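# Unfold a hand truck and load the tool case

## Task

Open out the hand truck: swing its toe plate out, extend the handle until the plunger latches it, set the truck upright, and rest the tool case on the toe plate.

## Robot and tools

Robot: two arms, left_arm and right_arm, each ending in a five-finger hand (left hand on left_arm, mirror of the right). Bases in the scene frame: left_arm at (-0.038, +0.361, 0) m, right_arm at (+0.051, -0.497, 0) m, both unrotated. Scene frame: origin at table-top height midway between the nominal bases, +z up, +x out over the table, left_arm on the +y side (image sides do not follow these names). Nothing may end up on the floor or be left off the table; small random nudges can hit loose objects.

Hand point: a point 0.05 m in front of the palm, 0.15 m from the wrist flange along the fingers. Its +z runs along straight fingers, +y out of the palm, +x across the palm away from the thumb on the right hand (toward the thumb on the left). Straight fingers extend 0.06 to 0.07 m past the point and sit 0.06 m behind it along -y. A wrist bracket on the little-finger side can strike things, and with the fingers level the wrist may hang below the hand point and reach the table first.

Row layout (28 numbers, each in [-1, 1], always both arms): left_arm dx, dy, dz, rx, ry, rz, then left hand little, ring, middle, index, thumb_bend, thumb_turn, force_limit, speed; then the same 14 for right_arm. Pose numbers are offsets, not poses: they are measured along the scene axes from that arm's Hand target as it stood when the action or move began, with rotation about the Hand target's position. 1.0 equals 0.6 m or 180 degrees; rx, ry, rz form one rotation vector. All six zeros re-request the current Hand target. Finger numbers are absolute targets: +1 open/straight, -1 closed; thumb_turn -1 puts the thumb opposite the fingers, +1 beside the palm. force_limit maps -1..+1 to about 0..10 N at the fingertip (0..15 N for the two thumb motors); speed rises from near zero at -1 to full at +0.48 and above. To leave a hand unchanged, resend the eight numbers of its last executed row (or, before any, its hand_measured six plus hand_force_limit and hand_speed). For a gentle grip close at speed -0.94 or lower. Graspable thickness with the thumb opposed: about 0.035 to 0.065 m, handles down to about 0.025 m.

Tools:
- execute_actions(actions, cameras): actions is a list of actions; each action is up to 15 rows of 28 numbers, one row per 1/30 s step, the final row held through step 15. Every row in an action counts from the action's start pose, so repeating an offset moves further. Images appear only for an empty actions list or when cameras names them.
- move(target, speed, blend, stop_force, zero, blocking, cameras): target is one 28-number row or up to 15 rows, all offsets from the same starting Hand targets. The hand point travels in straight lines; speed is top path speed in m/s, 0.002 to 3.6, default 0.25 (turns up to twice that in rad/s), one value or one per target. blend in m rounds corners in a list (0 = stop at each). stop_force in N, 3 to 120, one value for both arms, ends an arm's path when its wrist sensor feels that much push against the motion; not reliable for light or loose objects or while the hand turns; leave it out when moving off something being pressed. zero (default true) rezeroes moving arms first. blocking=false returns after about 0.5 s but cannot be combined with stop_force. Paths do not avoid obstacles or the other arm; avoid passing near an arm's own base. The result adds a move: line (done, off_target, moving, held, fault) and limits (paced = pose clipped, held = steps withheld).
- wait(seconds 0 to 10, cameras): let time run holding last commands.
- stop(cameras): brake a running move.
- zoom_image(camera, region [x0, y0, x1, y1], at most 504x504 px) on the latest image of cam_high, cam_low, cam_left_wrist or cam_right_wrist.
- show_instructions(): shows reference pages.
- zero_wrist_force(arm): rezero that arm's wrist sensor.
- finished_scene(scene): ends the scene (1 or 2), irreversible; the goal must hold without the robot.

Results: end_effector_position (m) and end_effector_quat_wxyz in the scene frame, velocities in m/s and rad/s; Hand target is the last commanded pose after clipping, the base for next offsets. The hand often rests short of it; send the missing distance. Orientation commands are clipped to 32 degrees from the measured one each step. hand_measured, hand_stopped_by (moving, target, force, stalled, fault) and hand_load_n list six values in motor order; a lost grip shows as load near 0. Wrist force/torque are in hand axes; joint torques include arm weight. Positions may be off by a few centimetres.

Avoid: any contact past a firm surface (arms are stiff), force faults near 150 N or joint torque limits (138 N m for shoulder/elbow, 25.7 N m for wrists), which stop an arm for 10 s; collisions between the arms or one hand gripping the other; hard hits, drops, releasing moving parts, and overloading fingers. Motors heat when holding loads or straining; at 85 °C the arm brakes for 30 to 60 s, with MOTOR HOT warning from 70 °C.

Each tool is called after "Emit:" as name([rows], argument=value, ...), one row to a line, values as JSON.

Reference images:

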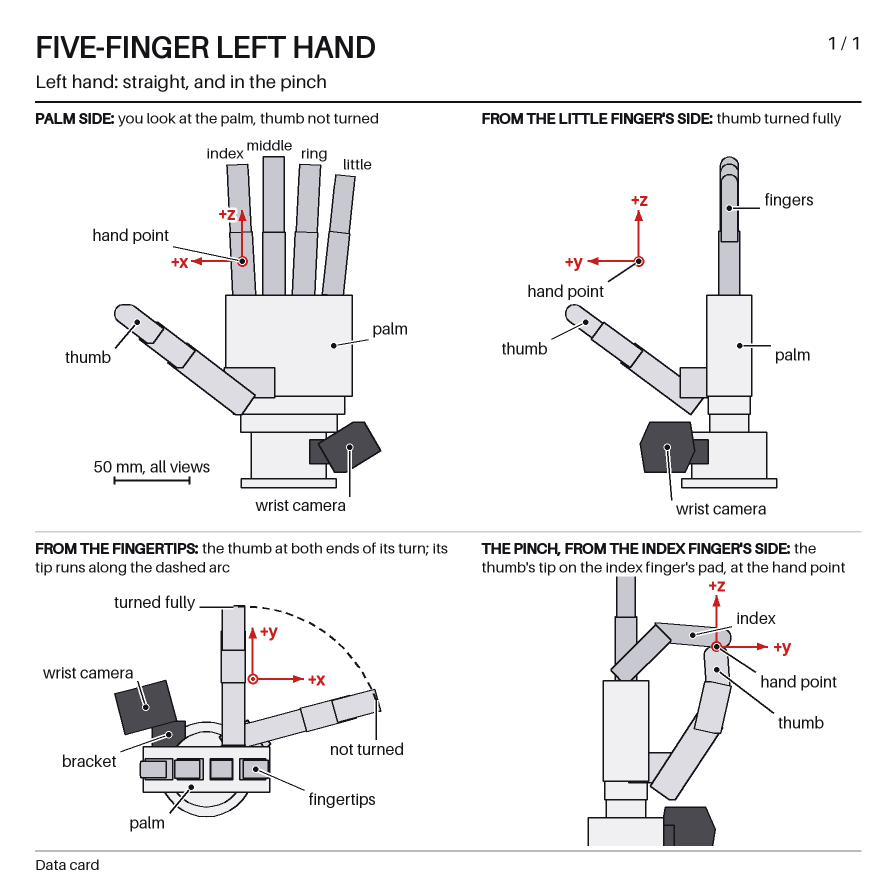

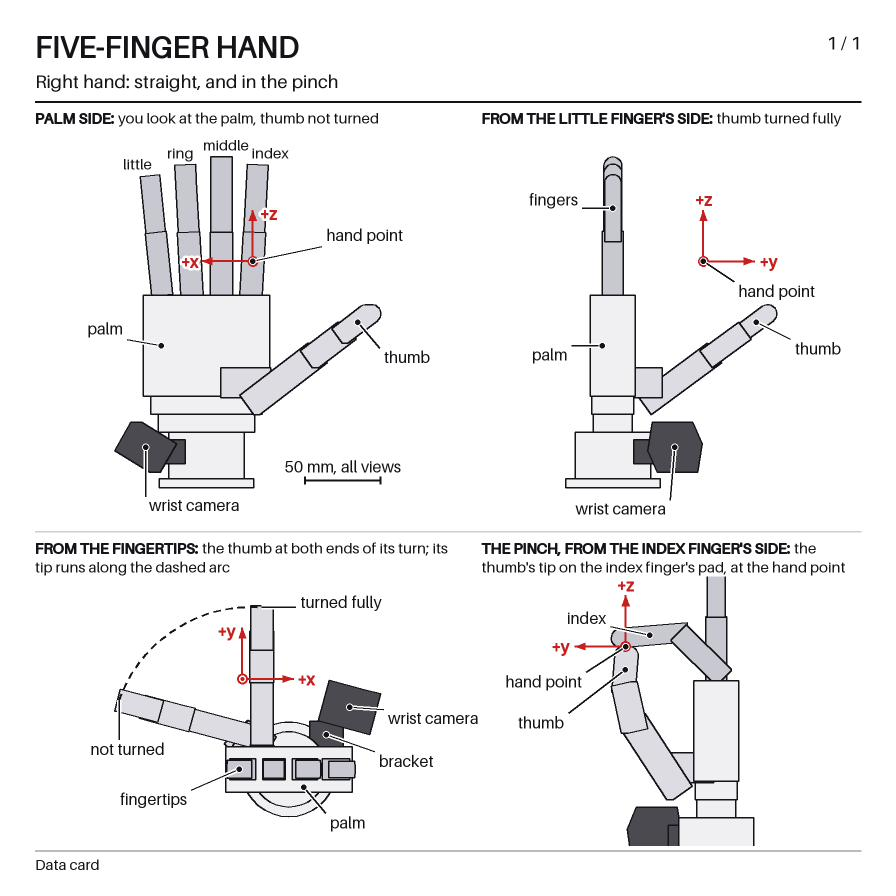

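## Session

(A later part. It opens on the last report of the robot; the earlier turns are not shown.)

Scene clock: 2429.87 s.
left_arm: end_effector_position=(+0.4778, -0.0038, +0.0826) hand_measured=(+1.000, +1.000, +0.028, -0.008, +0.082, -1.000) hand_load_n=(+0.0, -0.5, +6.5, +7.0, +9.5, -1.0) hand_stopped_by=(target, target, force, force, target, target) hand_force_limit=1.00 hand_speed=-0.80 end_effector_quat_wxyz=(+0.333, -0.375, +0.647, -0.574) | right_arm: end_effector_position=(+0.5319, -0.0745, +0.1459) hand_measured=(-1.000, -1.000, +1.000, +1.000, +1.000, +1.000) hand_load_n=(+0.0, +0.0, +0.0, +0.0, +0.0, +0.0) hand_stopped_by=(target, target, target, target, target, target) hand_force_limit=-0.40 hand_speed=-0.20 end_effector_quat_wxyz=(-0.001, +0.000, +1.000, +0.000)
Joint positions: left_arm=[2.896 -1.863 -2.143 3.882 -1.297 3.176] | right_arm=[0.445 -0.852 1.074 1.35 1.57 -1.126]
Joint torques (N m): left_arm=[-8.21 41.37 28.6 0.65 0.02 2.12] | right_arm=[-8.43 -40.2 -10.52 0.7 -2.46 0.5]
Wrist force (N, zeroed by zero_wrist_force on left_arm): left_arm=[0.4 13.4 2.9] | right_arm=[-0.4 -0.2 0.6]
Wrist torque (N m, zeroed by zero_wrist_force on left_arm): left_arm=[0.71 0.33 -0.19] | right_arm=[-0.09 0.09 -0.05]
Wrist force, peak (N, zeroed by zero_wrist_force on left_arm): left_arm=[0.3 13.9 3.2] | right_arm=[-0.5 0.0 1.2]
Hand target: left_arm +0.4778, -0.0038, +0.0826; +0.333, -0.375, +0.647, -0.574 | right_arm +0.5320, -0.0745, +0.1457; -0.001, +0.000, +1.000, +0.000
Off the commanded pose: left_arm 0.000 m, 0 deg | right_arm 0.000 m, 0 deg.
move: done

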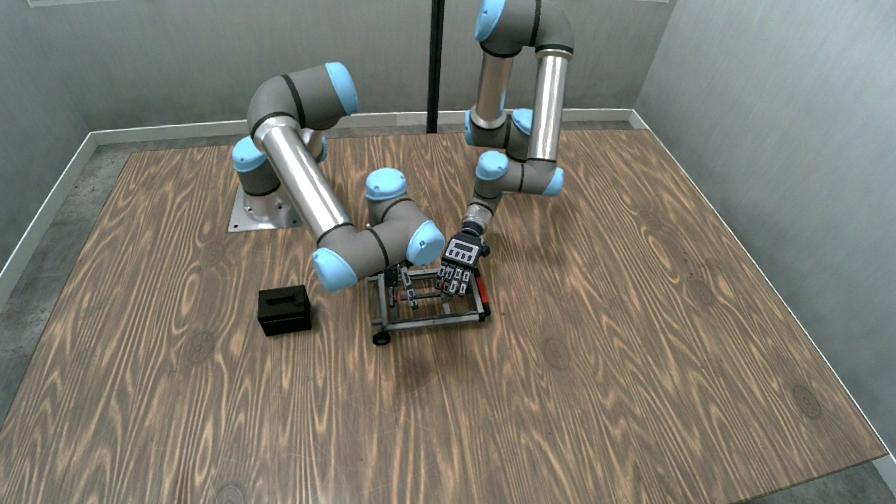

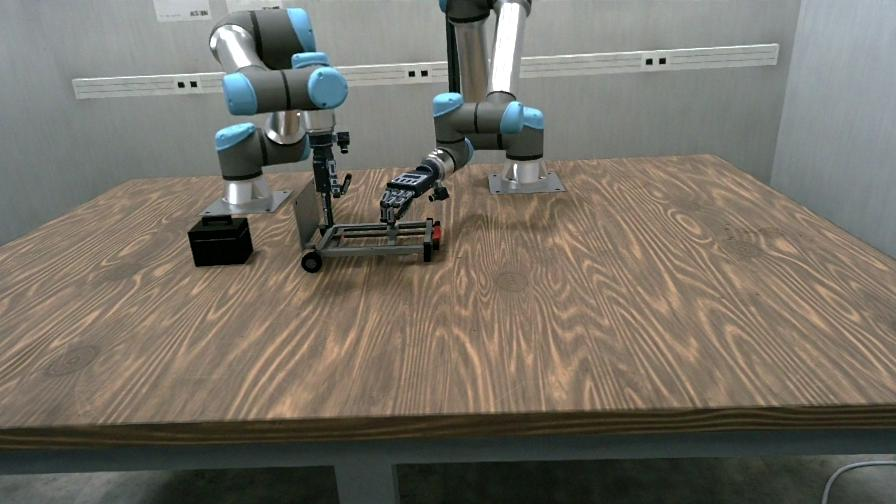

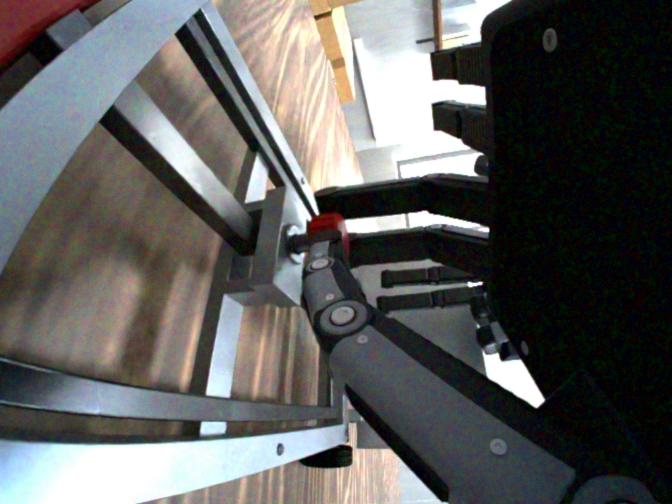

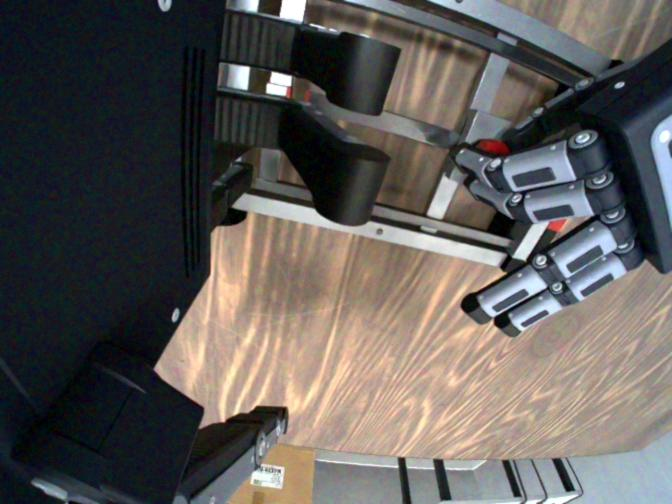

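Emit:
move(target=[0,0,0,0,0,0,1,1,-0.4,-0.4,0.08,-1,1.0,-0.8,0,0,-0.07,0,0,0,-1,-1,1,1,1,1,-0.4,-0.2], speed=[0.02], stop_force=5, cameras=["cam_right_wrist","cam_low","cam_high"])

Emit:
zoom_image(camera="cam_right_wrist", region=[200, 0, 420, 260])

Emit:
zoom_image(camera="cam_low", region=[290, 160, 460, 280])

Scene clock: 2451.40 s.
left_arm: end_effector_position=(+0.4778, -0.0038, +0.0826) hand_measured=(+1.000, +1.000, +0.028, -0.008, +0.082, -1.000) hand_load_n=(+0.0, +0.0, +6.5, +7.0, +9.5, -1.0) hand_stopped_by=(target, target, force, force, target, target) hand_force_limit=1.00 hand_speed=-0.80 end_effector_quat_wxyz=(+0.333, -0.375, +0.647, -0.574) | right_arm: end_effector_position=(+0.5319, -0.0745, +0.1109) hand_measured=(-1.000, -1.000, +1.000, +1.000, +1.000, +1.000) hand_load_n=(+0.0, +0.0, +0.0, +0.0, +0.0, +0.0) hand_stopped_by=(target, target, target, target, target, target) hand_force_limit=-0.40 hand_speed=-0.20 end_effector_quat_wxyz=(-0.001, +0.000, +1.000, +0.000)
Joint positions: left_arm=[2.896 -1.863 -2.143 3.882 -1.297 3.176] | right_arm=[0.445 -0.828 1.125 1.275 1.57 -1.126]
Joint torques (N m): left_arm=[-8.07 40.89 28.42 0.72 -1.5 2.12] | right_arm=[-6.84 -52.55 -24 3.26 -0.74 1.11]
Wrist force (N, zeroed by zero_wrist_force on left_arm): left_arm=[0.4 13.1 2.9] | right_arm=[-0.9 0.1 -5.1]
Wrist torque (N m, zeroed by zero_wrist_force on left_arm): left_arm=[0.70 0.35 -0.19] | right_arm=[0.27 0.16 -0.08]
Wrist force, peak (N, zeroed by zero_wrist_force on left_arm): left_arm=[0.2 13.9 2.9] | right_arm=[-0.9 -0.5 -20.5]
Hand target: left_arm +0.4778, -0.0038, +0.0826; +0.333, -0.375, +0.647, -0.574 | right_arm +0.5319, -0.0745, +0.1109; -0.001, +0.000, +1.000, +0.000 (not the last commanded pose)
Off the commanded pose: left_arm 0.000 m, 0 deg | right_arm 0.007 m, 0 deg.
move: contact (right_arm)
Images, in order (width x height): cam_high 896x504, cam_low 896x504, cam_right_wrist 672x504.

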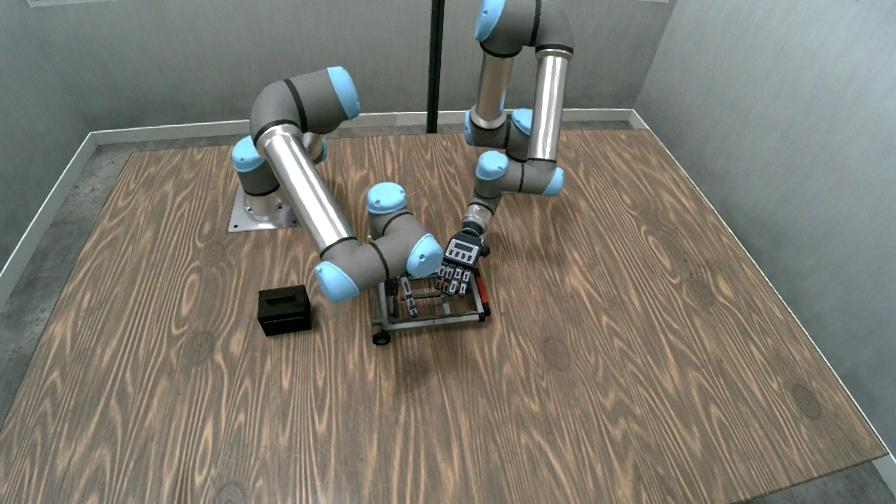

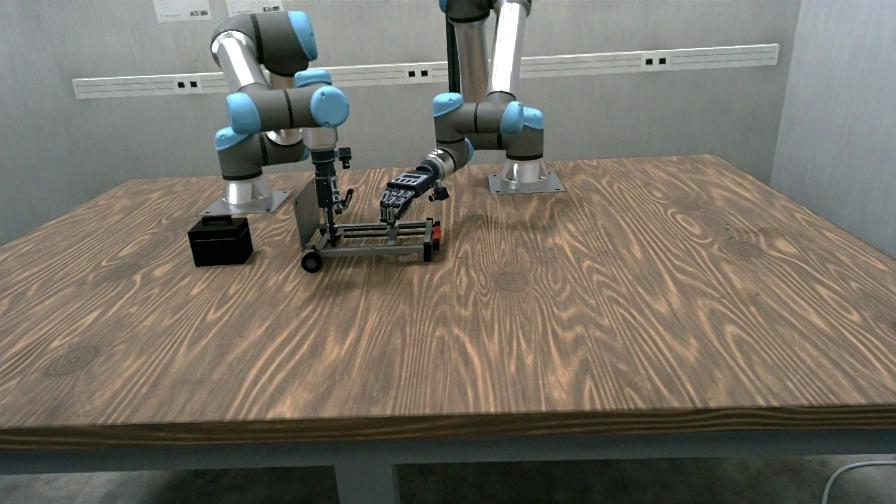

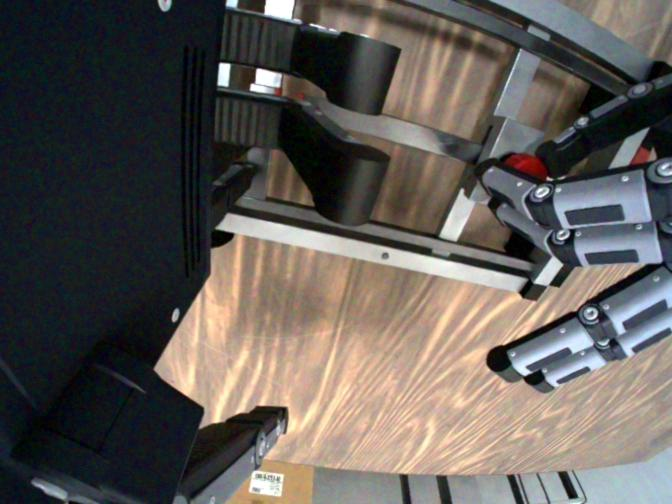

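Scaled by 1.938 from the camera's 672x504 image, which has a finer 960x720 frame.

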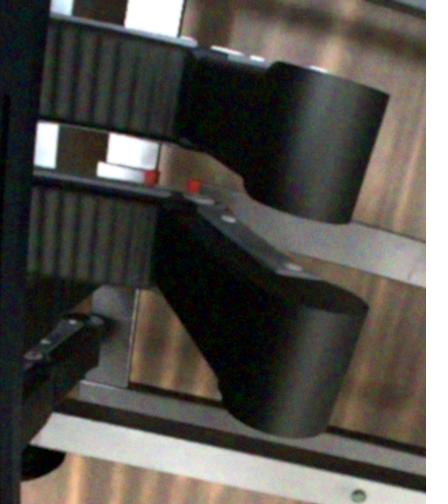

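Scaled by 2.965.

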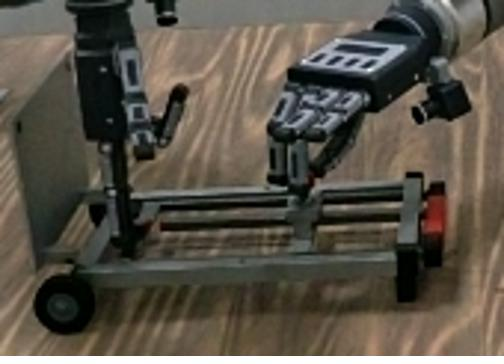

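Emit:
move(target=[0,0,0,0,0,0,1,1,-0.4,-0.4,0.08,-1,1.0,-0.8,0,0.025,0,0,0,0,-1,-1,1,1,1,1,-0.4,-0.2], speed=[0.01], stop_force=12, cameras=["cam_right_wrist","cam_low","cam_left_wrist"])

Emit:
zoom_image(camera="cam_right_wrist", region=[200, 0, 420, 260])

Emit:
zoom_image(camera="cam_low", region=[290, 160, 460, 280])

Scene clock: 2463.90 s.
left_arm: end_effector_position=(+0.4778, -0.0038, +0.0826) hand_measured=(+1.000, +1.000, +0.028, -0.008, +0.082, -1.000) hand_load_n=(+0.0, +0.0, +6.5, +7.0, +9.5, -1.0) hand_stopped_by=(target, target, force, force, target, target) hand_force_limit=1.00 hand_speed=-0.80 end_effector_quat_wxyz=(+0.333, -0.375, +0.647, -0.574) | right_arm: end_effector_position=(+0.5319, -0.0594, +0.1109) hand_measured=(-1.000, -1.000, +1.000, +1.000, +1.000, +1.000) hand_load_n=(+0.0, +0.0, +0.0, +0.0, +0.0, +0.0) hand_stopped_by=(target, target, target, target, target, target) hand_force_limit=-0.40 hand_speed=-0.20 end_effector_quat_wxyz=(-0.001, +0.000, +1.000, +0.000)
Joint positions: left_arm=[2.896 -1.863 -2.143 3.882 -1.297 3.176] | right_arm=[0.469 -0.804 1.081 1.294 1.57 -1.102]
Joint torques (N m): left_arm=[-7.42 38.56 25.21 0.65 -2.57 2.12] | right_arm=[9.96 -41.3 -26.6 3.54 0.98 1.45]
Wrist force (N, zeroed by zero_wrist_force on left_arm): left_arm=[0.2 12.6 2.4] | right_arm=[-0.6 -0.2 0.6]
Wrist torque (N m, zeroed by zero_wrist_force on left_arm): left_arm=[0.68 0.33 -0.18] | right_arm=[-0.10 0.11 -0.08]
Wrist force, peak (N, zeroed by zero_wrist_force on left_arm): left_arm=[0.3 13.4 2.8] | right_arm=[-0.5 -3.1 -4.4]
Hand target: left_arm +0.4778, -0.0038, +0.0826; +0.333, -0.375, +0.647, -0.574 | right_arm +0.5319, -0.0595, +0.1109; -0.001, +0.000, +1.000, +0.000
Off the commanded pose: left_arm 0.000 m, 0 deg | right_arm 0.000 m, 0 deg.
move: done
Images, in order (width x height): cam_low 896x504, cam_left_wrist 672x504, cam_right_wrist 672x504.

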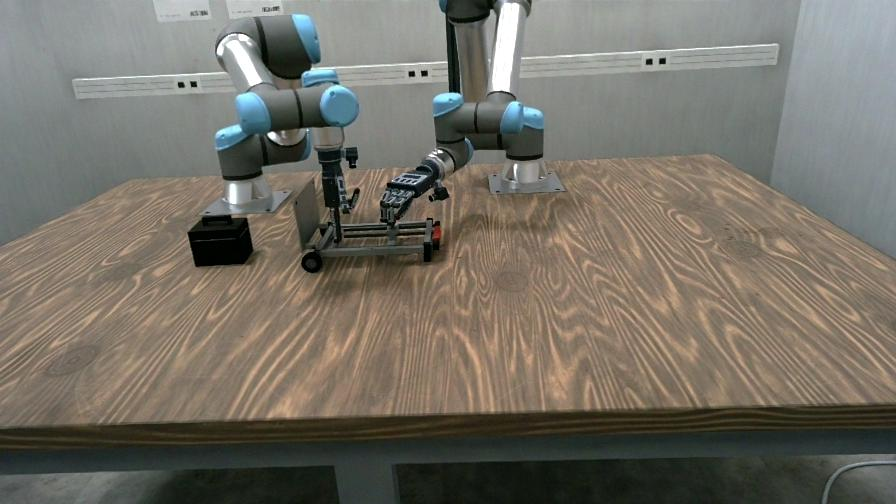

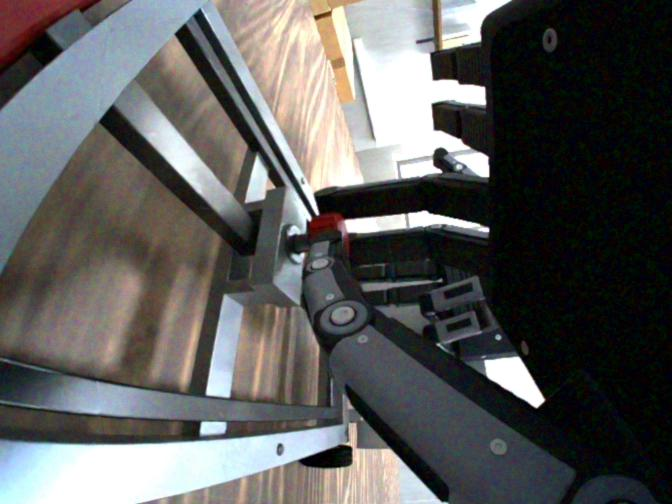

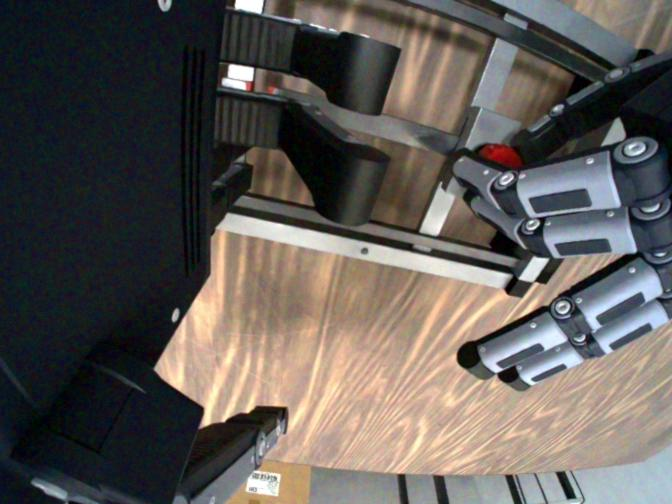

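Scaled by 1.938 from the camera's 672x504 image, which has a finer 960x720 frame.

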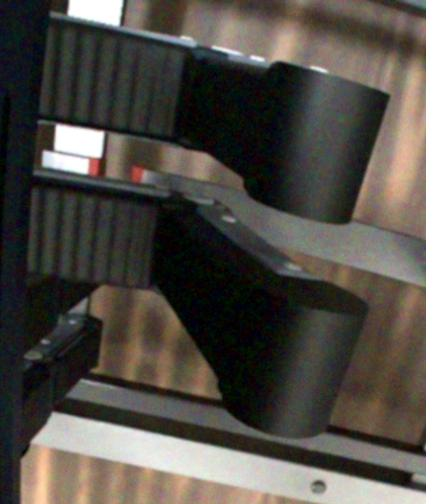

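Scaled by 2.965.

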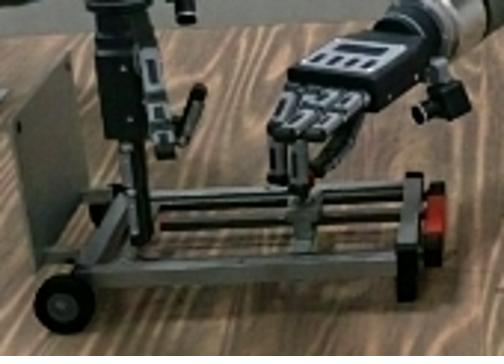

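Emit:
move([
  [0,0,0,0,0,0,1,1,-0.4,-0.4,0.08,-1,1.0,-0.8,0,0,0.03,0,0,0,-1,-1,1,1,1,1,-0.4,-0.2],
  [0,0,0,0,0,0,1,1,-0.4,-0.4,0.08,-1,1.0,-0.8,0,-0.041,0.03,0,0,0,-1,-1,1,1,1,1,-0.4,-0.2],
], speed=[0.05])

Emit:
move(target=[0,0,0,0,0,0,1,1,-0.4,-0.4,0.08,-1,1.0,-0.8,0,0,-0.05,0,0,0,-1,-1,1,1,1,1,-0.4,-0.2], speed=[0.012], stop_force=5, cameras=["cam_right_wrist","cam_low"])

Emit:
zoom_image(camera="cam_right_wrist", region=[200, 0, 420, 260])

Emit:
zoom_image(camera="cam_low", region=[290, 160, 460, 280])

speed must be one number or one for each of the 2 targets, got a list of 1; nothing of the call was run

not run: a call was refused earlier in this reply.

Scaled by 1.938 from the camera's 672x504 image, which has a finer 960x720 frame.

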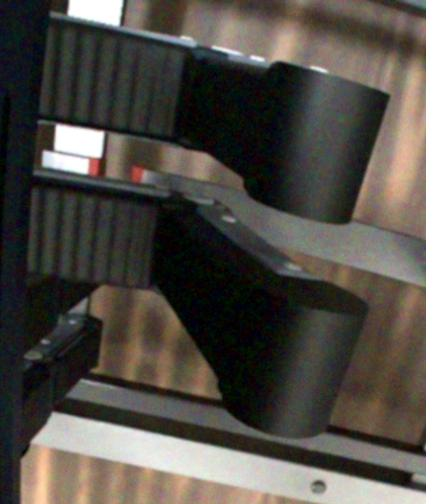

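Scaled by 2.965.

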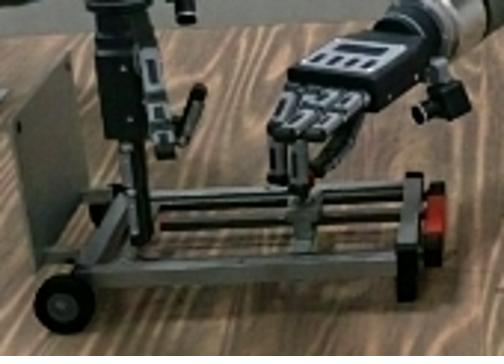

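Emit:
move([
  [0,0,0,0,0,0,1,1,-0.4,-0.4,0.08,-1,1.0,-0.8,0,0,0.03,0,0,0,-1,-1,1,1,1,1,-0.4,-0.2],
  [0,0,0,0,0,0,1,1,-0.4,-0.4,0.08,-1,1.0,-0.8,0,-0.041,0.03,0,0,0,-1,-1,1,1,1,1,-0.4,-0.2],
], speed=0.05)

Emit:
move(target=[0,0,0,0,0,0,1,1,-0.4,-0.4,0.08,-1,1.0,-0.8,0,0,-0.05,0,0,0,-1,-1,1,1,1,1,-0.4,-0.2], speed=0.012, stop_force=5, cameras=["cam_right_wrist","cam_low"])

Emit:
zoom_image(camera="cam_right_wrist", region=[200, 0, 420, 260])

Emit:
zoom_image(camera="cam_low", region=[290, 160, 460, 280])

Scene clock: 2484.27 s.
left_arm: end_effector_position=(+0.4778, -0.0038, +0.0826) hand_measured=(+1.000, +1.000, +0.028, -0.008, +0.082, -1.000) hand_load_n=(+0.0, +0.0, +6.5, +7.5, +9.5, -1.0) hand_stopped_by=(target, target, force, force, target, target) hand_force_limit=1.00 hand_speed=-0.80 end_effector_quat_wxyz=(+0.333, -0.375, +0.647, -0.574) | right_arm: end_effector_position=(+0.5320, -0.0840, +0.1289) hand_measured=(-1.000, -1.000, +1.000, +1.000, +1.000, +1.000) hand_load_n=(+0.0, +0.5, +0.0, +0.0, +0.0, +0.0) hand_stopped_by=(target, target, target, target, target, target) hand_force_limit=-0.40 hand_speed=-0.20 end_effector_quat_wxyz=(-0.001, +0.000, +1.000, +0.000)
Joint positions: left_arm=[2.896 -1.863 -2.143 3.882 -1.297 3.176] | right_arm=[0.429 -0.857 1.126 1.302 1.57 -1.142]
Joint torques (N m): left_arm=[-6.57 36.83 22.41 0.67 -2.59 2.27] | right_arm=[-9.04 -55.01 -10.81 1.03 -2.2 -1.35]
Wrist force (N, zeroed by zero_wrist_force on left_arm): left_arm=[0.3 12.7 2.3] | right_arm=[-0.5 -0.5 0.6]
Wrist torque (N m, zeroed by zero_wrist_force on left_arm): left_arm=[0.69 0.33 -0.19] | right_arm=[-0.14 0.09 0.06]
Wrist force, peak (N, zeroed by zero_wrist_force on left_arm): left_arm=[0.2 13.2 2.5] | right_arm=[-0.8 0.0 0.9]
Hand target: left_arm +0.4778, -0.0038, +0.0826; +0.333, -0.375, +0.647, -0.574 | right_arm +0.5319, -0.0841, +0.1289; -0.001, +0.000, +1.000, +0.000
Off the commanded pose: left_arm 0.000 m, 0 deg | right_arm 0.000 m, 0 deg.
move: done

Scene clock: 2487.50 s.
left_arm: end_effector_position=(+0.4778, -0.0038, +0.0826) hand_measured=(+1.000, +1.000, +0.028, -0.008, +0.082, -1.000) hand_load_n=(+0.0, +0.0, +7.0, +7.5, +9.5, +0.0) hand_stopped_by=(target, target, force, force, target, target) hand_force_limit=1.00 hand_speed=-0.80 end_effector_quat_wxyz=(+0.333, -0.375, +0.647, -0.574) | right_arm: end_effector_position=(+0.5319, -0.0840, +0.1048) hand_measured=(-1.000, -1.000, +1.000, +1.000, +1.000, +1.000) hand_load_n=(+0.0, +0.0, -6.5, -3.0, +0.0, +0.0) hand_stopped_by=(target, target, target, target, target, target) hand_force_limit=-0.40 hand_speed=-0.20 end_effector_quat_wxyz=(-0.001, +0.000, +1.000, +0.000)
Joint positions: left_arm=[2.896 -1.863 -2.143 3.882 -1.297 3.176] | right_arm=[0.429 -0.839 1.159 1.251 1.57 -1.142]
Joint torques (N m): left_arm=[-3.62 35.53 21.18 0.71 -2.63 2.26] | right_arm=[-9.07 -55.2 -24.74 4.61 2.27 -0.97]
Wrist force (N, zeroed by zero_wrist_force on left_arm): left_arm=[4.5 13.3 5.0] | right_arm=[0.3 8.6 2.0]
Wrist torque (N m, zeroed by zero_wrist_force on left_arm): left_arm=[0.73 0.36 -0.19] | right_arm=[-0.71 0.09 0.23]
Wrist force, peak (N, zeroed by zero_wrist_force on left_arm): left_arm=[4.5 13.3 5.0] | right_arm=[-0.3 10.5 -4.9]
Hand target: left_arm +0.4778, -0.0038, +0.0826; +0.333, -0.375, +0.647, -0.574 | right_arm +0.5319, -0.0840, +0.1048; -0.001, +0.000, +1.000, +0.000 (not the last commanded pose)
Off the commanded pose: left_arm 0.000 m, 0 deg | right_arm 0.006 m, 0 deg.
move: contact (right_arm)
Images, in order (width x height): cam_low 896x504, cam_right_wrist 672x504.

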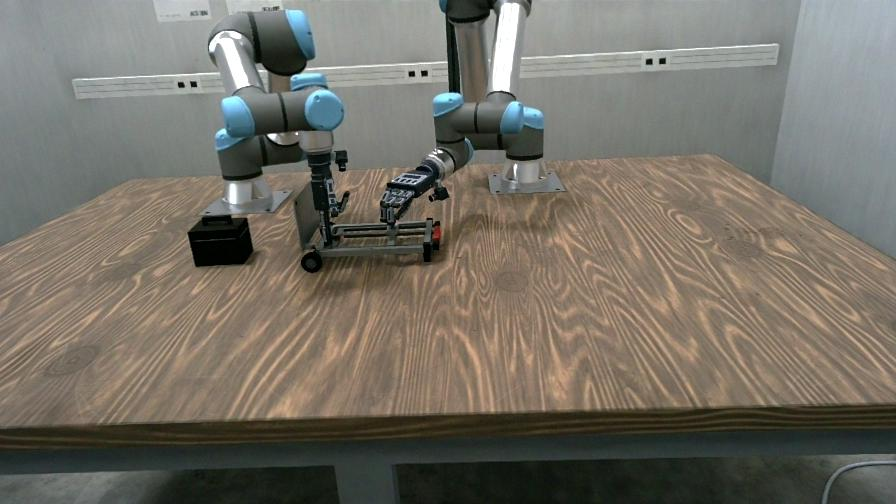

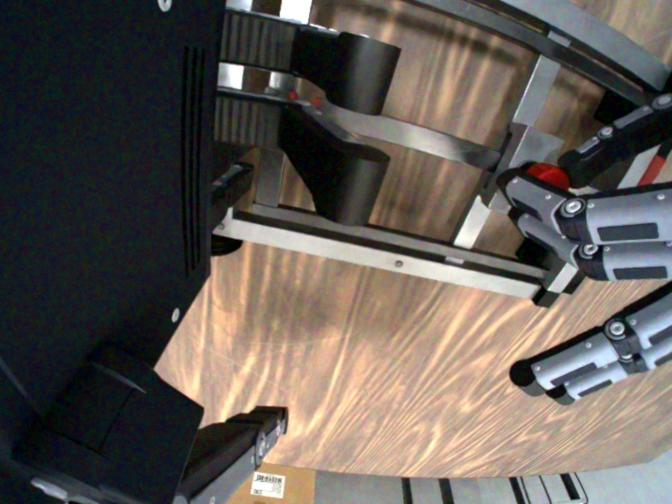

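Scaled by 1.938 from the camera's 672x504 image, which has a finer 960x720 frame.

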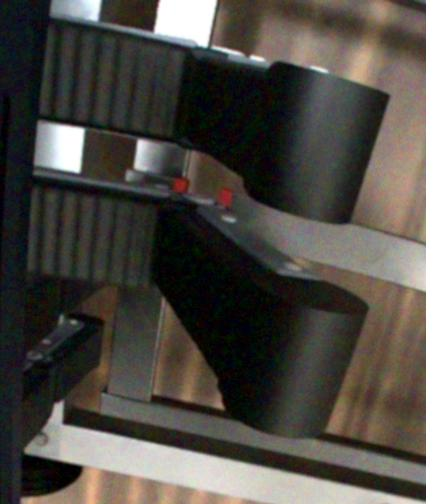

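Scaled by 2.965.

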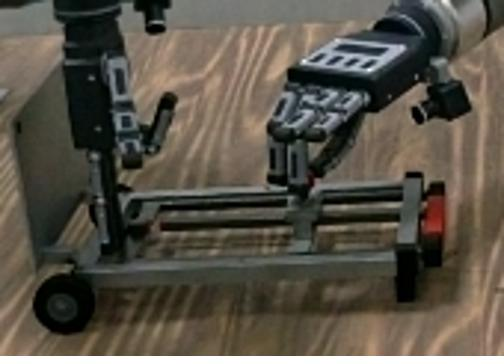

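Emit:
move(target=[0,0,0,0,0,0,1,1,-0.4,-0.4,0.08,-1,1.0,-0.8,0,0.02,-0.003,0,0,0,-1,-1,1,1,1,1,-0.4,-0.2], speed=0.01, stop_force=18, cameras=["cam_right_wrist","cam_low"])

Emit:
zoom_image(camera="cam_right_wrist", region=[200, 0, 420, 260])

Emit:
zoom_image(camera="cam_low", region=[290, 160, 460, 280])

Scene clock: 2496.50 s.
left_arm: end_effector_position=(+0.4778, -0.0038, +0.0826) hand_measured=(+1.000, +1.000, +0.028, -0.008, +0.082, -1.000) hand_load_n=(+0.0, +0.0, +6.0, +6.5, +10.0, -1.5) hand_stopped_by=(target, target, force, force, target, target) hand_force_limit=1.00 hand_speed=-0.80 end_effector_quat_wxyz=(+0.333, -0.375, +0.647, -0.574) | right_arm: end_effector_position=(+0.5319, -0.0720, +0.1030) hand_measured=(-1.000, -1.000, +1.000, +1.000, +1.000, +1.000) hand_load_n=(+0.0, +0.0, +0.5, +0.0, +0.0, +0.0) hand_stopped_by=(target, target, target, target, target, target) hand_force_limit=-0.40 hand_speed=-0.20 end_effector_quat_wxyz=(-0.001, +0.000, +1.000, +0.000)
Joint positions: left_arm=[2.896 -1.863 -2.143 3.882 -1.297 3.176] | right_arm=[0.449 -0.818 1.128 1.262 1.57 -1.122]
Joint torques (N m): left_arm=[9.6 33.13 18.66 3.88 -0.64 2.09] | right_arm=[12.18 -40.65 -26.54 3.09 -3.32 1.4]
Wrist force (N, zeroed by zero_wrist_force on left_arm): left_arm=[-1.3 13.1 -0.3] | right_arm=[-0.4 -3.7 -0.6]
Wrist torque (N m, zeroed by zero_wrist_force on left_arm): left_arm=[0.68 0.31 -0.20] | right_arm=[0.14 0.13 -0.15]
Wrist force, peak (N, zeroed by zero_wrist_force on left_arm): left_arm=[4.6 13.3 4.9] | right_arm=[0.2 8.9 2.2]
Hand target: left_arm +0.4778, -0.0038, +0.0826; +0.333, -0.375, +0.647, -0.574 | right_arm +0.5319, -0.0720, +0.1030; -0.001, +0.000, +1.000, +0.000
Off the commanded pose: left_arm 0.000 m, 0 deg | right_arm 0.000 m, 0 deg.
move: done
Images, in order (width x height): cam_low 896x504, cam_right_wrist 672x504.

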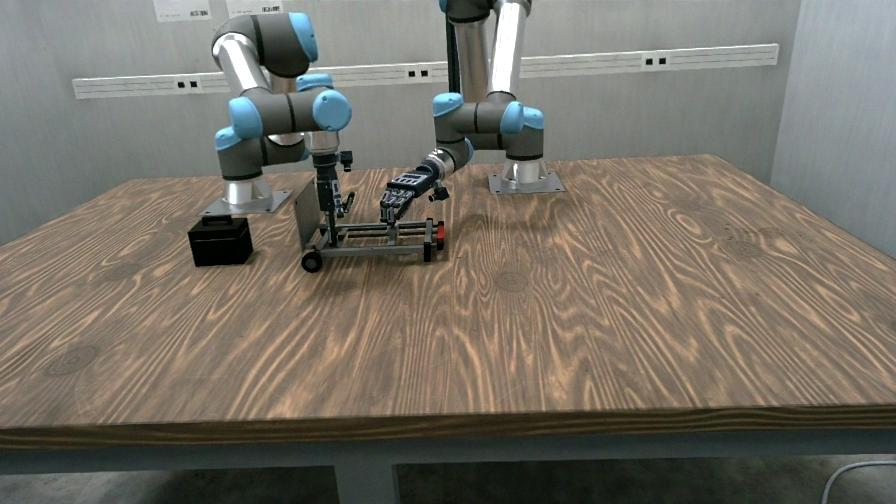

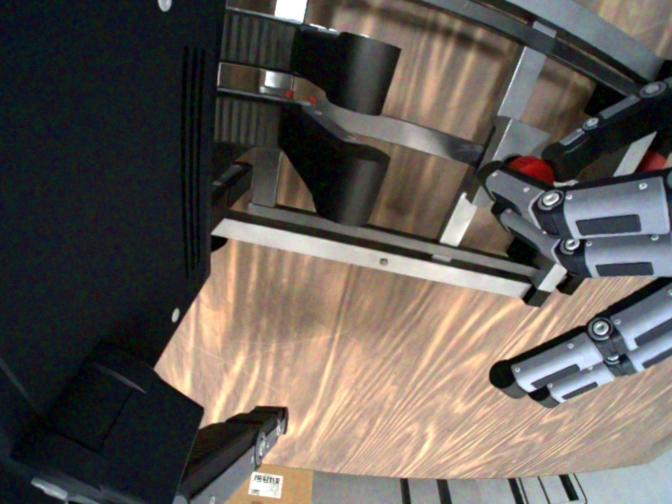

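Scaled by 1.938 from the camera's 672x504 image, which has a finer 960x720 frame.

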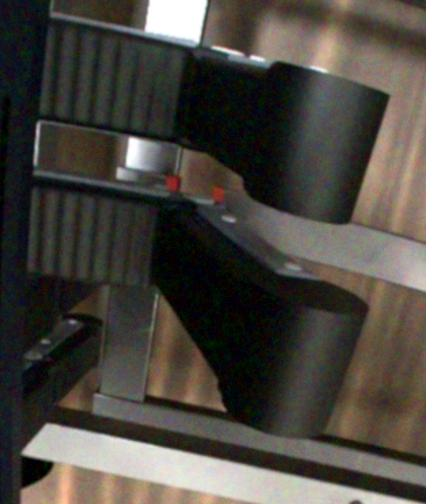

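Scaled by 2.965.

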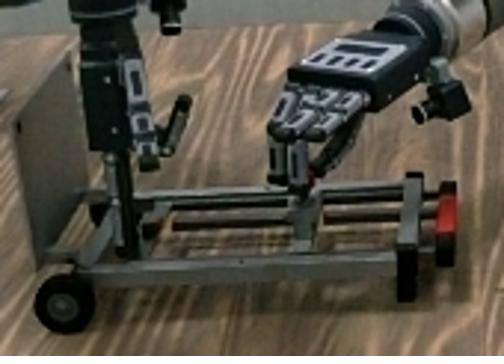

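Emit:
move(target=[0,0,0,0,0,0,1,1,-0.4,-0.4,0.08,-1,1.0,-0.8,0,0.03,-0.01,0,0,0,-1,-1,1,1,1,1,-0.4,-0.2], speed=0.02, stop_force=18, cameras=["cam_right_wrist","cam_low","cam_left_wrist"])

Emit:
zoom_image(camera="cam_low", region=[290, 160, 460, 280])

Scene clock: 2504.37 s.
left_arm: end_effector_position=(+0.4778, -0.0038, +0.0826) hand_measured=(+1.000, +1.000, +0.028, -0.008, +0.082, -1.000) hand_load_n=(+0.0, +0.0, +6.0, +6.5, +10.0, -1.0) hand_stopped_by=(target, target, force, force, target, target) hand_force_limit=1.00 hand_speed=-0.80 end_effector_quat_wxyz=(+0.333, -0.375, +0.647, -0.574) | right_arm: end_effector_position=(+0.5319, -0.0540, +0.0970) hand_measured=(-1.000, -1.000, +1.000, +1.000, +1.000, +1.000) hand_load_n=(+0.0, +0.0, +0.0, +0.0, +0.0, +0.0) hand_stopped_by=(target, target, target, target, target, target) hand_force_limit=-0.40 hand_speed=-0.20 end_effector_quat_wxyz=(-0.001, +0.000, +1.000, +0.000)
Joint positions: left_arm=[2.896 -1.863 -2.143 3.882 -1.297 3.176] | right_arm=[0.477 -0.784 1.083 1.273 1.57 -1.094]
Joint torques (N m): left_arm=[9.77 31.22 15.55 4.51 2.08 2.11] | right_arm=[11.91 -40.99 -26.4 3.11 -0.6 1.38]
Wrist force (N, zeroed by zero_wrist_force on left_arm): left_arm=[-1.2 13.0 -0.5] | right_arm=[-0.4 -3.7 -0.8]
Wrist torque (N m, zeroed by zero_wrist_force on left_arm): left_arm=[0.69 0.28 -0.19] | right_arm=[0.13 0.13 -0.15]
Wrist force, peak (N, zeroed by zero_wrist_force on left_arm): left_arm=[-1.3 13.5 -0.7] | right_arm=[-0.5 -4.0 -0.8]
Hand target: left_arm +0.4778, -0.0038, +0.0826; +0.333, -0.375, +0.647, -0.574 | right_arm +0.5319, -0.0540, +0.0970; -0.001, +0.000, +1.000, +0.000
Off the commanded pose: left_arm 0.000 m, 0 deg | right_arm 0.000 m, 0 deg.
move: done
Images, in order (width x height): cam_low 896x504, cam_left_wrist 672x504, cam_right_wrist 672x504.

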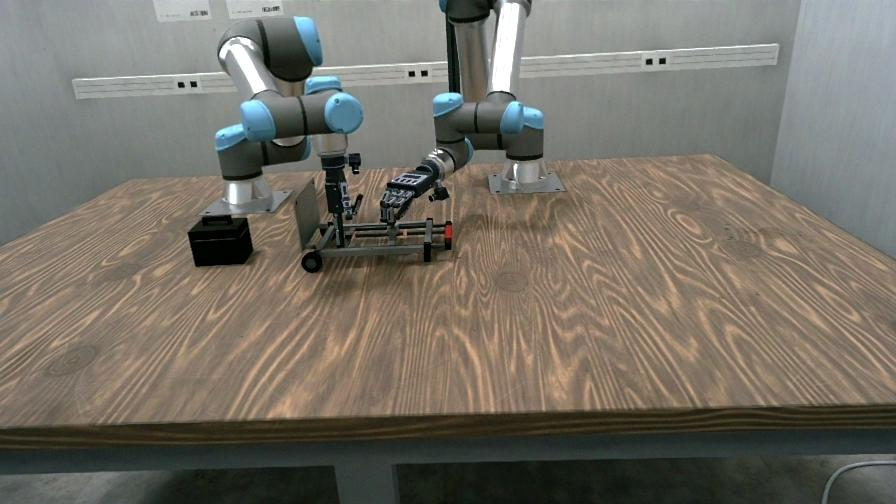

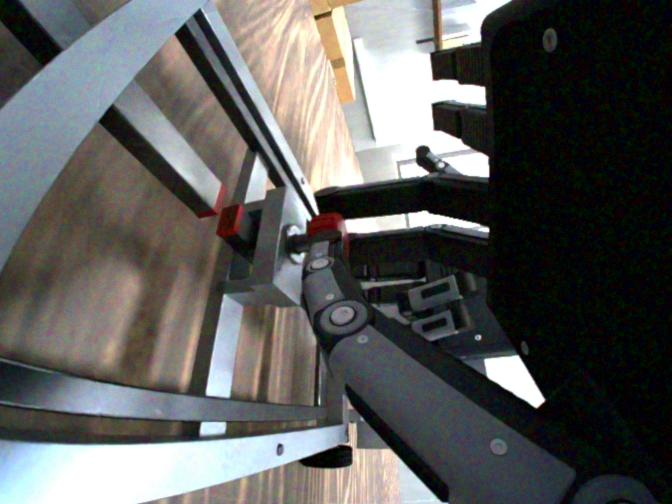

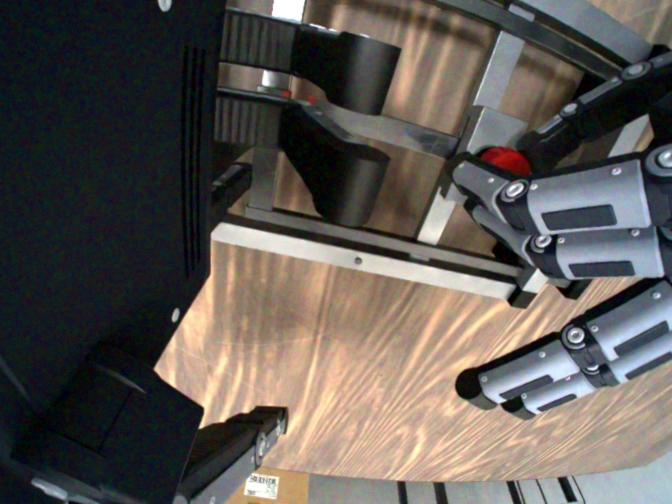

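Scaled by 2.965.

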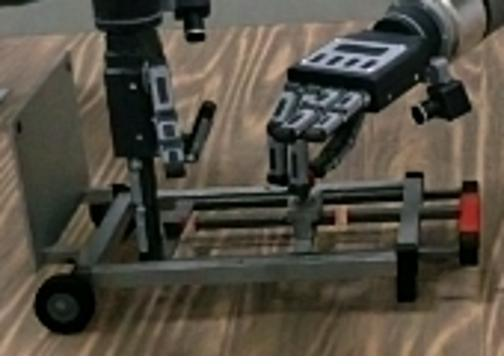

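Emit:
move(target=[0,0,-0.0067,0,0,0,1,1,-0.4,-0.4,0.08,-1,1.0,-0.8,0,0,0,0,0,0,-1,-1,1,1,1,1,-0.4,-0.2], speed=0.015)

Emit:
move(target=[0,0,-0.0034,0,0,0,1,1,-0.4,-0.4,0.08,-1,1.0,-0.8,0,0,0,0,0,0,-1,-1,1,1,1,1,-0.4,-0.2], speed=0.015)

Scene clock: 2511.53 s.
left_arm: end_effector_position=(+0.4778, -0.0038, +0.0788) hand_measured=(+1.000, +1.000, +0.028, -0.008, +0.080, -1.000) hand_load_n=(+0.0, +0.0, +8.0, +8.5, +0.5, -3.0) hand_stopped_by=(target, target, force, force, target, target) hand_force_limit=1.00 hand_speed=-0.80 end_effector_quat_wxyz=(+0.333, -0.375, +0.647, -0.574) | right_arm: end_effector_position=(+0.5319, -0.0540, +0.0970) hand_measured=(-1.000, -1.000, +1.000, +1.000, +1.000, +1.000) hand_load_n=(+0.0, +0.5, +0.5, +0.0, +0.0, +0.0) hand_stopped_by=(target, target, target, target, target, target) hand_force_limit=-0.40 hand_speed=-0.20 end_effector_quat_wxyz=(-0.001, +0.000, +1.000, +0.000)
Joint positions: left_arm=[2.896 -1.872 -2.146 3.894 -1.297 3.176] | right_arm=[0.477 -0.784 1.083 1.273 1.57 -1.094]
Joint torques (N m): left_arm=[9.58 6.23 1.55 1.29 1.21 2.56] | right_arm=[11.92 -45.07 -26.41 2.94 0.99 1.31]
Wrist force (N, zeroed by zero_wrist_force on left_arm): left_arm=[-0.8 -19.4 -18.4] | right_arm=[-2.4 -4.1 0.8]
Wrist torque (N m, zeroed by zero_wrist_force on left_arm): left_arm=[-0.08 0.08 0.30] | right_arm=[0.09 -0.02 -0.27]
Wrist force, peak (N, zeroed by zero_wrist_force on left_arm): left_arm=[-0.1 -19.4 -19.6] | right_arm=[-1.7 -4.2 2.0]
Hand target: left_arm +0.4778, -0.0038, +0.0786; +0.333, -0.375, +0.647, -0.574 | right_arm +0.5319, -0.0540, +0.0970; -0.001, +0.000, +1.000, +0.000
Off the commanded pose: left_arm 0.000 m, 0 deg | right_arm 0.000 m, 0 deg.
move: done

Scene clock: 2512.23 s.
left_arm: end_effector_position=(+0.4778, -0.0038, +0.0767) hand_measured=(+1.000, +1.000, +0.028, -0.008, +0.080, -1.000) hand_load_n=(+0.0, +0.0, +10.5, +9.5, -1.5, -2.5) hand_stopped_by=(target, target, force, force, target, target) hand_force_limit=1.00 hand_speed=-0.80 end_effector_quat_wxyz=(+0.333, -0.375, +0.647, -0.574) | right_arm: end_effector_position=(+0.5319, -0.0540, +0.0970) hand_measured=(-1.000, -1.000, +1.000, +1.000, +1.000, +1.000) hand_load_n=(+0.0, +0.0, +0.5, +0.0, +0.0, +0.0) hand_stopped_by=(target, target, target, target, target, target) hand_force_limit=-0.40 hand_speed=-0.20 end_effector_quat_wxyz=(-0.001, +0.000, +1.000, +0.000)
Joint positions: left_arm=[2.896 -1.876 -2.147 3.9 -1.297 3.176] | right_arm=[0.477 -0.784 1.083 1.273 1.57 -1.094]
Joint torques (N m): left_arm=[9.74 4.74 -1.46 0.23 0.07 2.69] | right_arm=[11.92 -49.18 -26.44 3 -0.02 1.39]
Wrist force (N, zeroed by zero_wrist_force on left_arm): left_arm=[1.2 -24.2 -18.0] | right_arm=[-2.2 -4.4 1.2]
Wrist torque (N m, zeroed by zero_wrist_force on left_arm): left_arm=[-0.09 0.07 0.37] | right_arm=[0.12 -0.05 -0.26]
Wrist force, peak (N, zeroed by zero_wrist_force on left_arm): left_arm=[0.7 -25.2 -21.0] | right_arm=[-2.7 -5.0 1.8]
Hand target: left_arm +0.4778, -0.0038, +0.0766; +0.333, -0.375, +0.647, -0.574 | right_arm +0.5319, -0.0540, +0.0970; -0.001, +0.000, +1.000, +0.000
Off the commanded pose: left_arm 0.000 m, 0 deg | right_arm 0.000 m, 0 deg.
move: done

Emit:
move(target=[0,0,0.0075,0,0,0,1,1,-0.4,-0.4,0.08,-1,1.0,-0.8,0,0,0,0,0,0,-1,-1,1,1,1,1,-0.4,-0.2], speed=0.02)

Emit:
move(target=[0,0,0,0,0,0,1,1,0.2,0.2,0.08,-1,0.2,-0.5,0,0,0,0,0,0,-1,-1,1,1,1,1,-0.4,-0.2], speed=0.015, cameras=["cam_left_wrist"])

Scene clock: 2518.03 s.
left_arm: end_effector_position=(+0.4777, -0.0038, +0.0809) hand_measured=(+1.000, +1.000, +0.028, -0.008, +0.082, -1.000) hand_load_n=(+0.0, +0.0, +8.0, +6.5, +10.0, -1.5) hand_stopped_by=(target, target, force, force, target, target) hand_force_limit=1.00 hand_speed=-0.80 end_effector_quat_wxyz=(+0.333, -0.375, +0.647, -0.574) | right_arm: end_effector_position=(+0.5319, -0.0540, +0.0970) hand_measured=(-1.000, -1.000, +1.000, +1.000, +1.000, +1.000) hand_load_n=(+0.0, +0.0, +0.0, +0.0, +0.0, +0.0) hand_stopped_by=(target, target, target, target, target, target) hand_force_limit=-0.40 hand_speed=-0.20 end_effector_quat_wxyz=(-0.001, +0.000, +1.000, +0.000)
Joint positions: left_arm=[2.896 -1.867 -2.144 3.887 -1.297 3.176] | right_arm=[0.477 -0.784 1.083 1.273 1.57 -1.094]
Joint torques (N m): left_arm=[8.39 44.09 26.56 0.57 -1.93 2.39] | right_arm=[9.55 -55.78 -22.88 3.05 -1.33 1.19]
Wrist force (N, zeroed by zero_wrist_force on left_arm): left_arm=[-0.7 13.8 2.7] | right_arm=[-0.5 -0.4 0.7]
Wrist torque (N m, zeroed by zero_wrist_force on left_arm): left_arm=[0.77 0.35 -0.22] | right_arm=[-0.14 0.08 -0.07]
Wrist force, peak (N, zeroed by zero_wrist_force on left_arm): left_arm=[1.4 -25.6 -19.0] | right_arm=[-2.5 -5.1 1.6]
Hand target: left_arm +0.4778, -0.0038, +0.0811; +0.333, -0.375, +0.647, -0.574 | right_arm +0.5319, -0.0540, +0.0970; -0.001, +0.000, +1.000, +0.000
Off the commanded pose: left_arm 0.000 m, 0 deg | right_arm 0.000 m, 0 deg.
move: done

Scene clock: 2518.53 s.
left_arm: end_effector_position=(+0.4778, -0.0038, +0.0811) hand_measured=(+1.000, +1.000, +0.200, +0.200, +0.082, -1.000) hand_load_n=(+0.0, +0.0, +0.0, +0.0, +3.5, -0.5) hand_stopped_by=(target, target, target, target, target, target) hand_force_limit=0.20 hand_speed=-0.50 end_effector_quat_wxyz=(+0.333, -0.375, +0.647, -0.574) | right_arm: end_effector_position=(+0.5319, -0.0540, +0.0970) hand_measured=(-1.000, -1.000, +1.000, +1.000, +1.000, +1.000) hand_load_n=(+0.0, +0.0, +0.0, +0.0, +0.0, +0.0) hand_stopped_by=(target, target, target, target, target, target) hand_force_limit=-0.40 hand_speed=-0.20 end_effector_quat_wxyz=(-0.001, +0.000, +1.000, +0.000)
Joint positions: left_arm=[2.896 -1.867 -2.144 3.887 -1.297 3.176] | right_arm=[0.477 -0.784 1.083 1.273 1.57 -1.094]
Joint torques (N m): left_arm=[7.9 36.87 26.69 0.06 -0.63 2.38] | right_arm=[7.62 -55.81 -22.5 2.96 1.04 1.28]
Wrist force (N, zeroed by zero_wrist_force on left_arm): left_arm=[-1.7 5.7 -4.4] | right_arm=[-2.2 -3.3 0.7]
Wrist torque (N m, zeroed by zero_wrist_force on left_arm): left_arm=[0.60 0.19 -0.09] | right_arm=[0.06 0.02 -0.24]
Wrist force, peak (N, zeroed by zero_wrist_force on left_arm): left_arm=[-0.3 14.1 2.6] | right_arm=[-2.3 -3.6 0.8]
Hand target: left_arm +0.4778, -0.0038, +0.0811; +0.333, -0.375, +0.647, -0.574 | right_arm +0.5319, -0.0540, +0.0970; -0.001, +0.000, +1.000, +0.000
Off the commanded pose: left_arm 0.000 m, 0 deg | right_arm 0.000 m, 0 deg.
move: done
Images, in order (width x height): cam_left_wrist 672x504.

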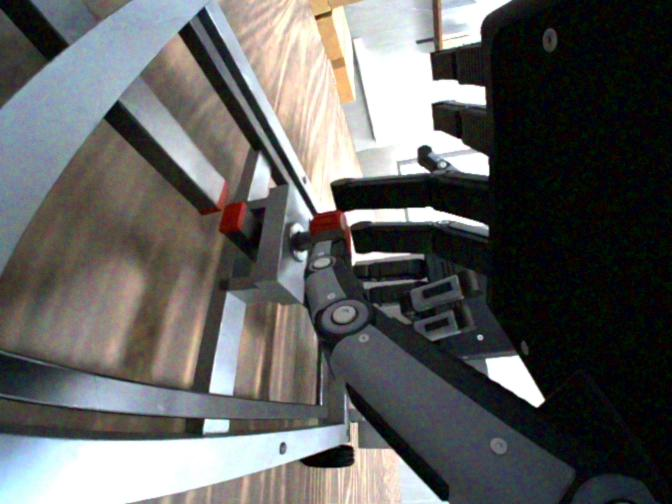

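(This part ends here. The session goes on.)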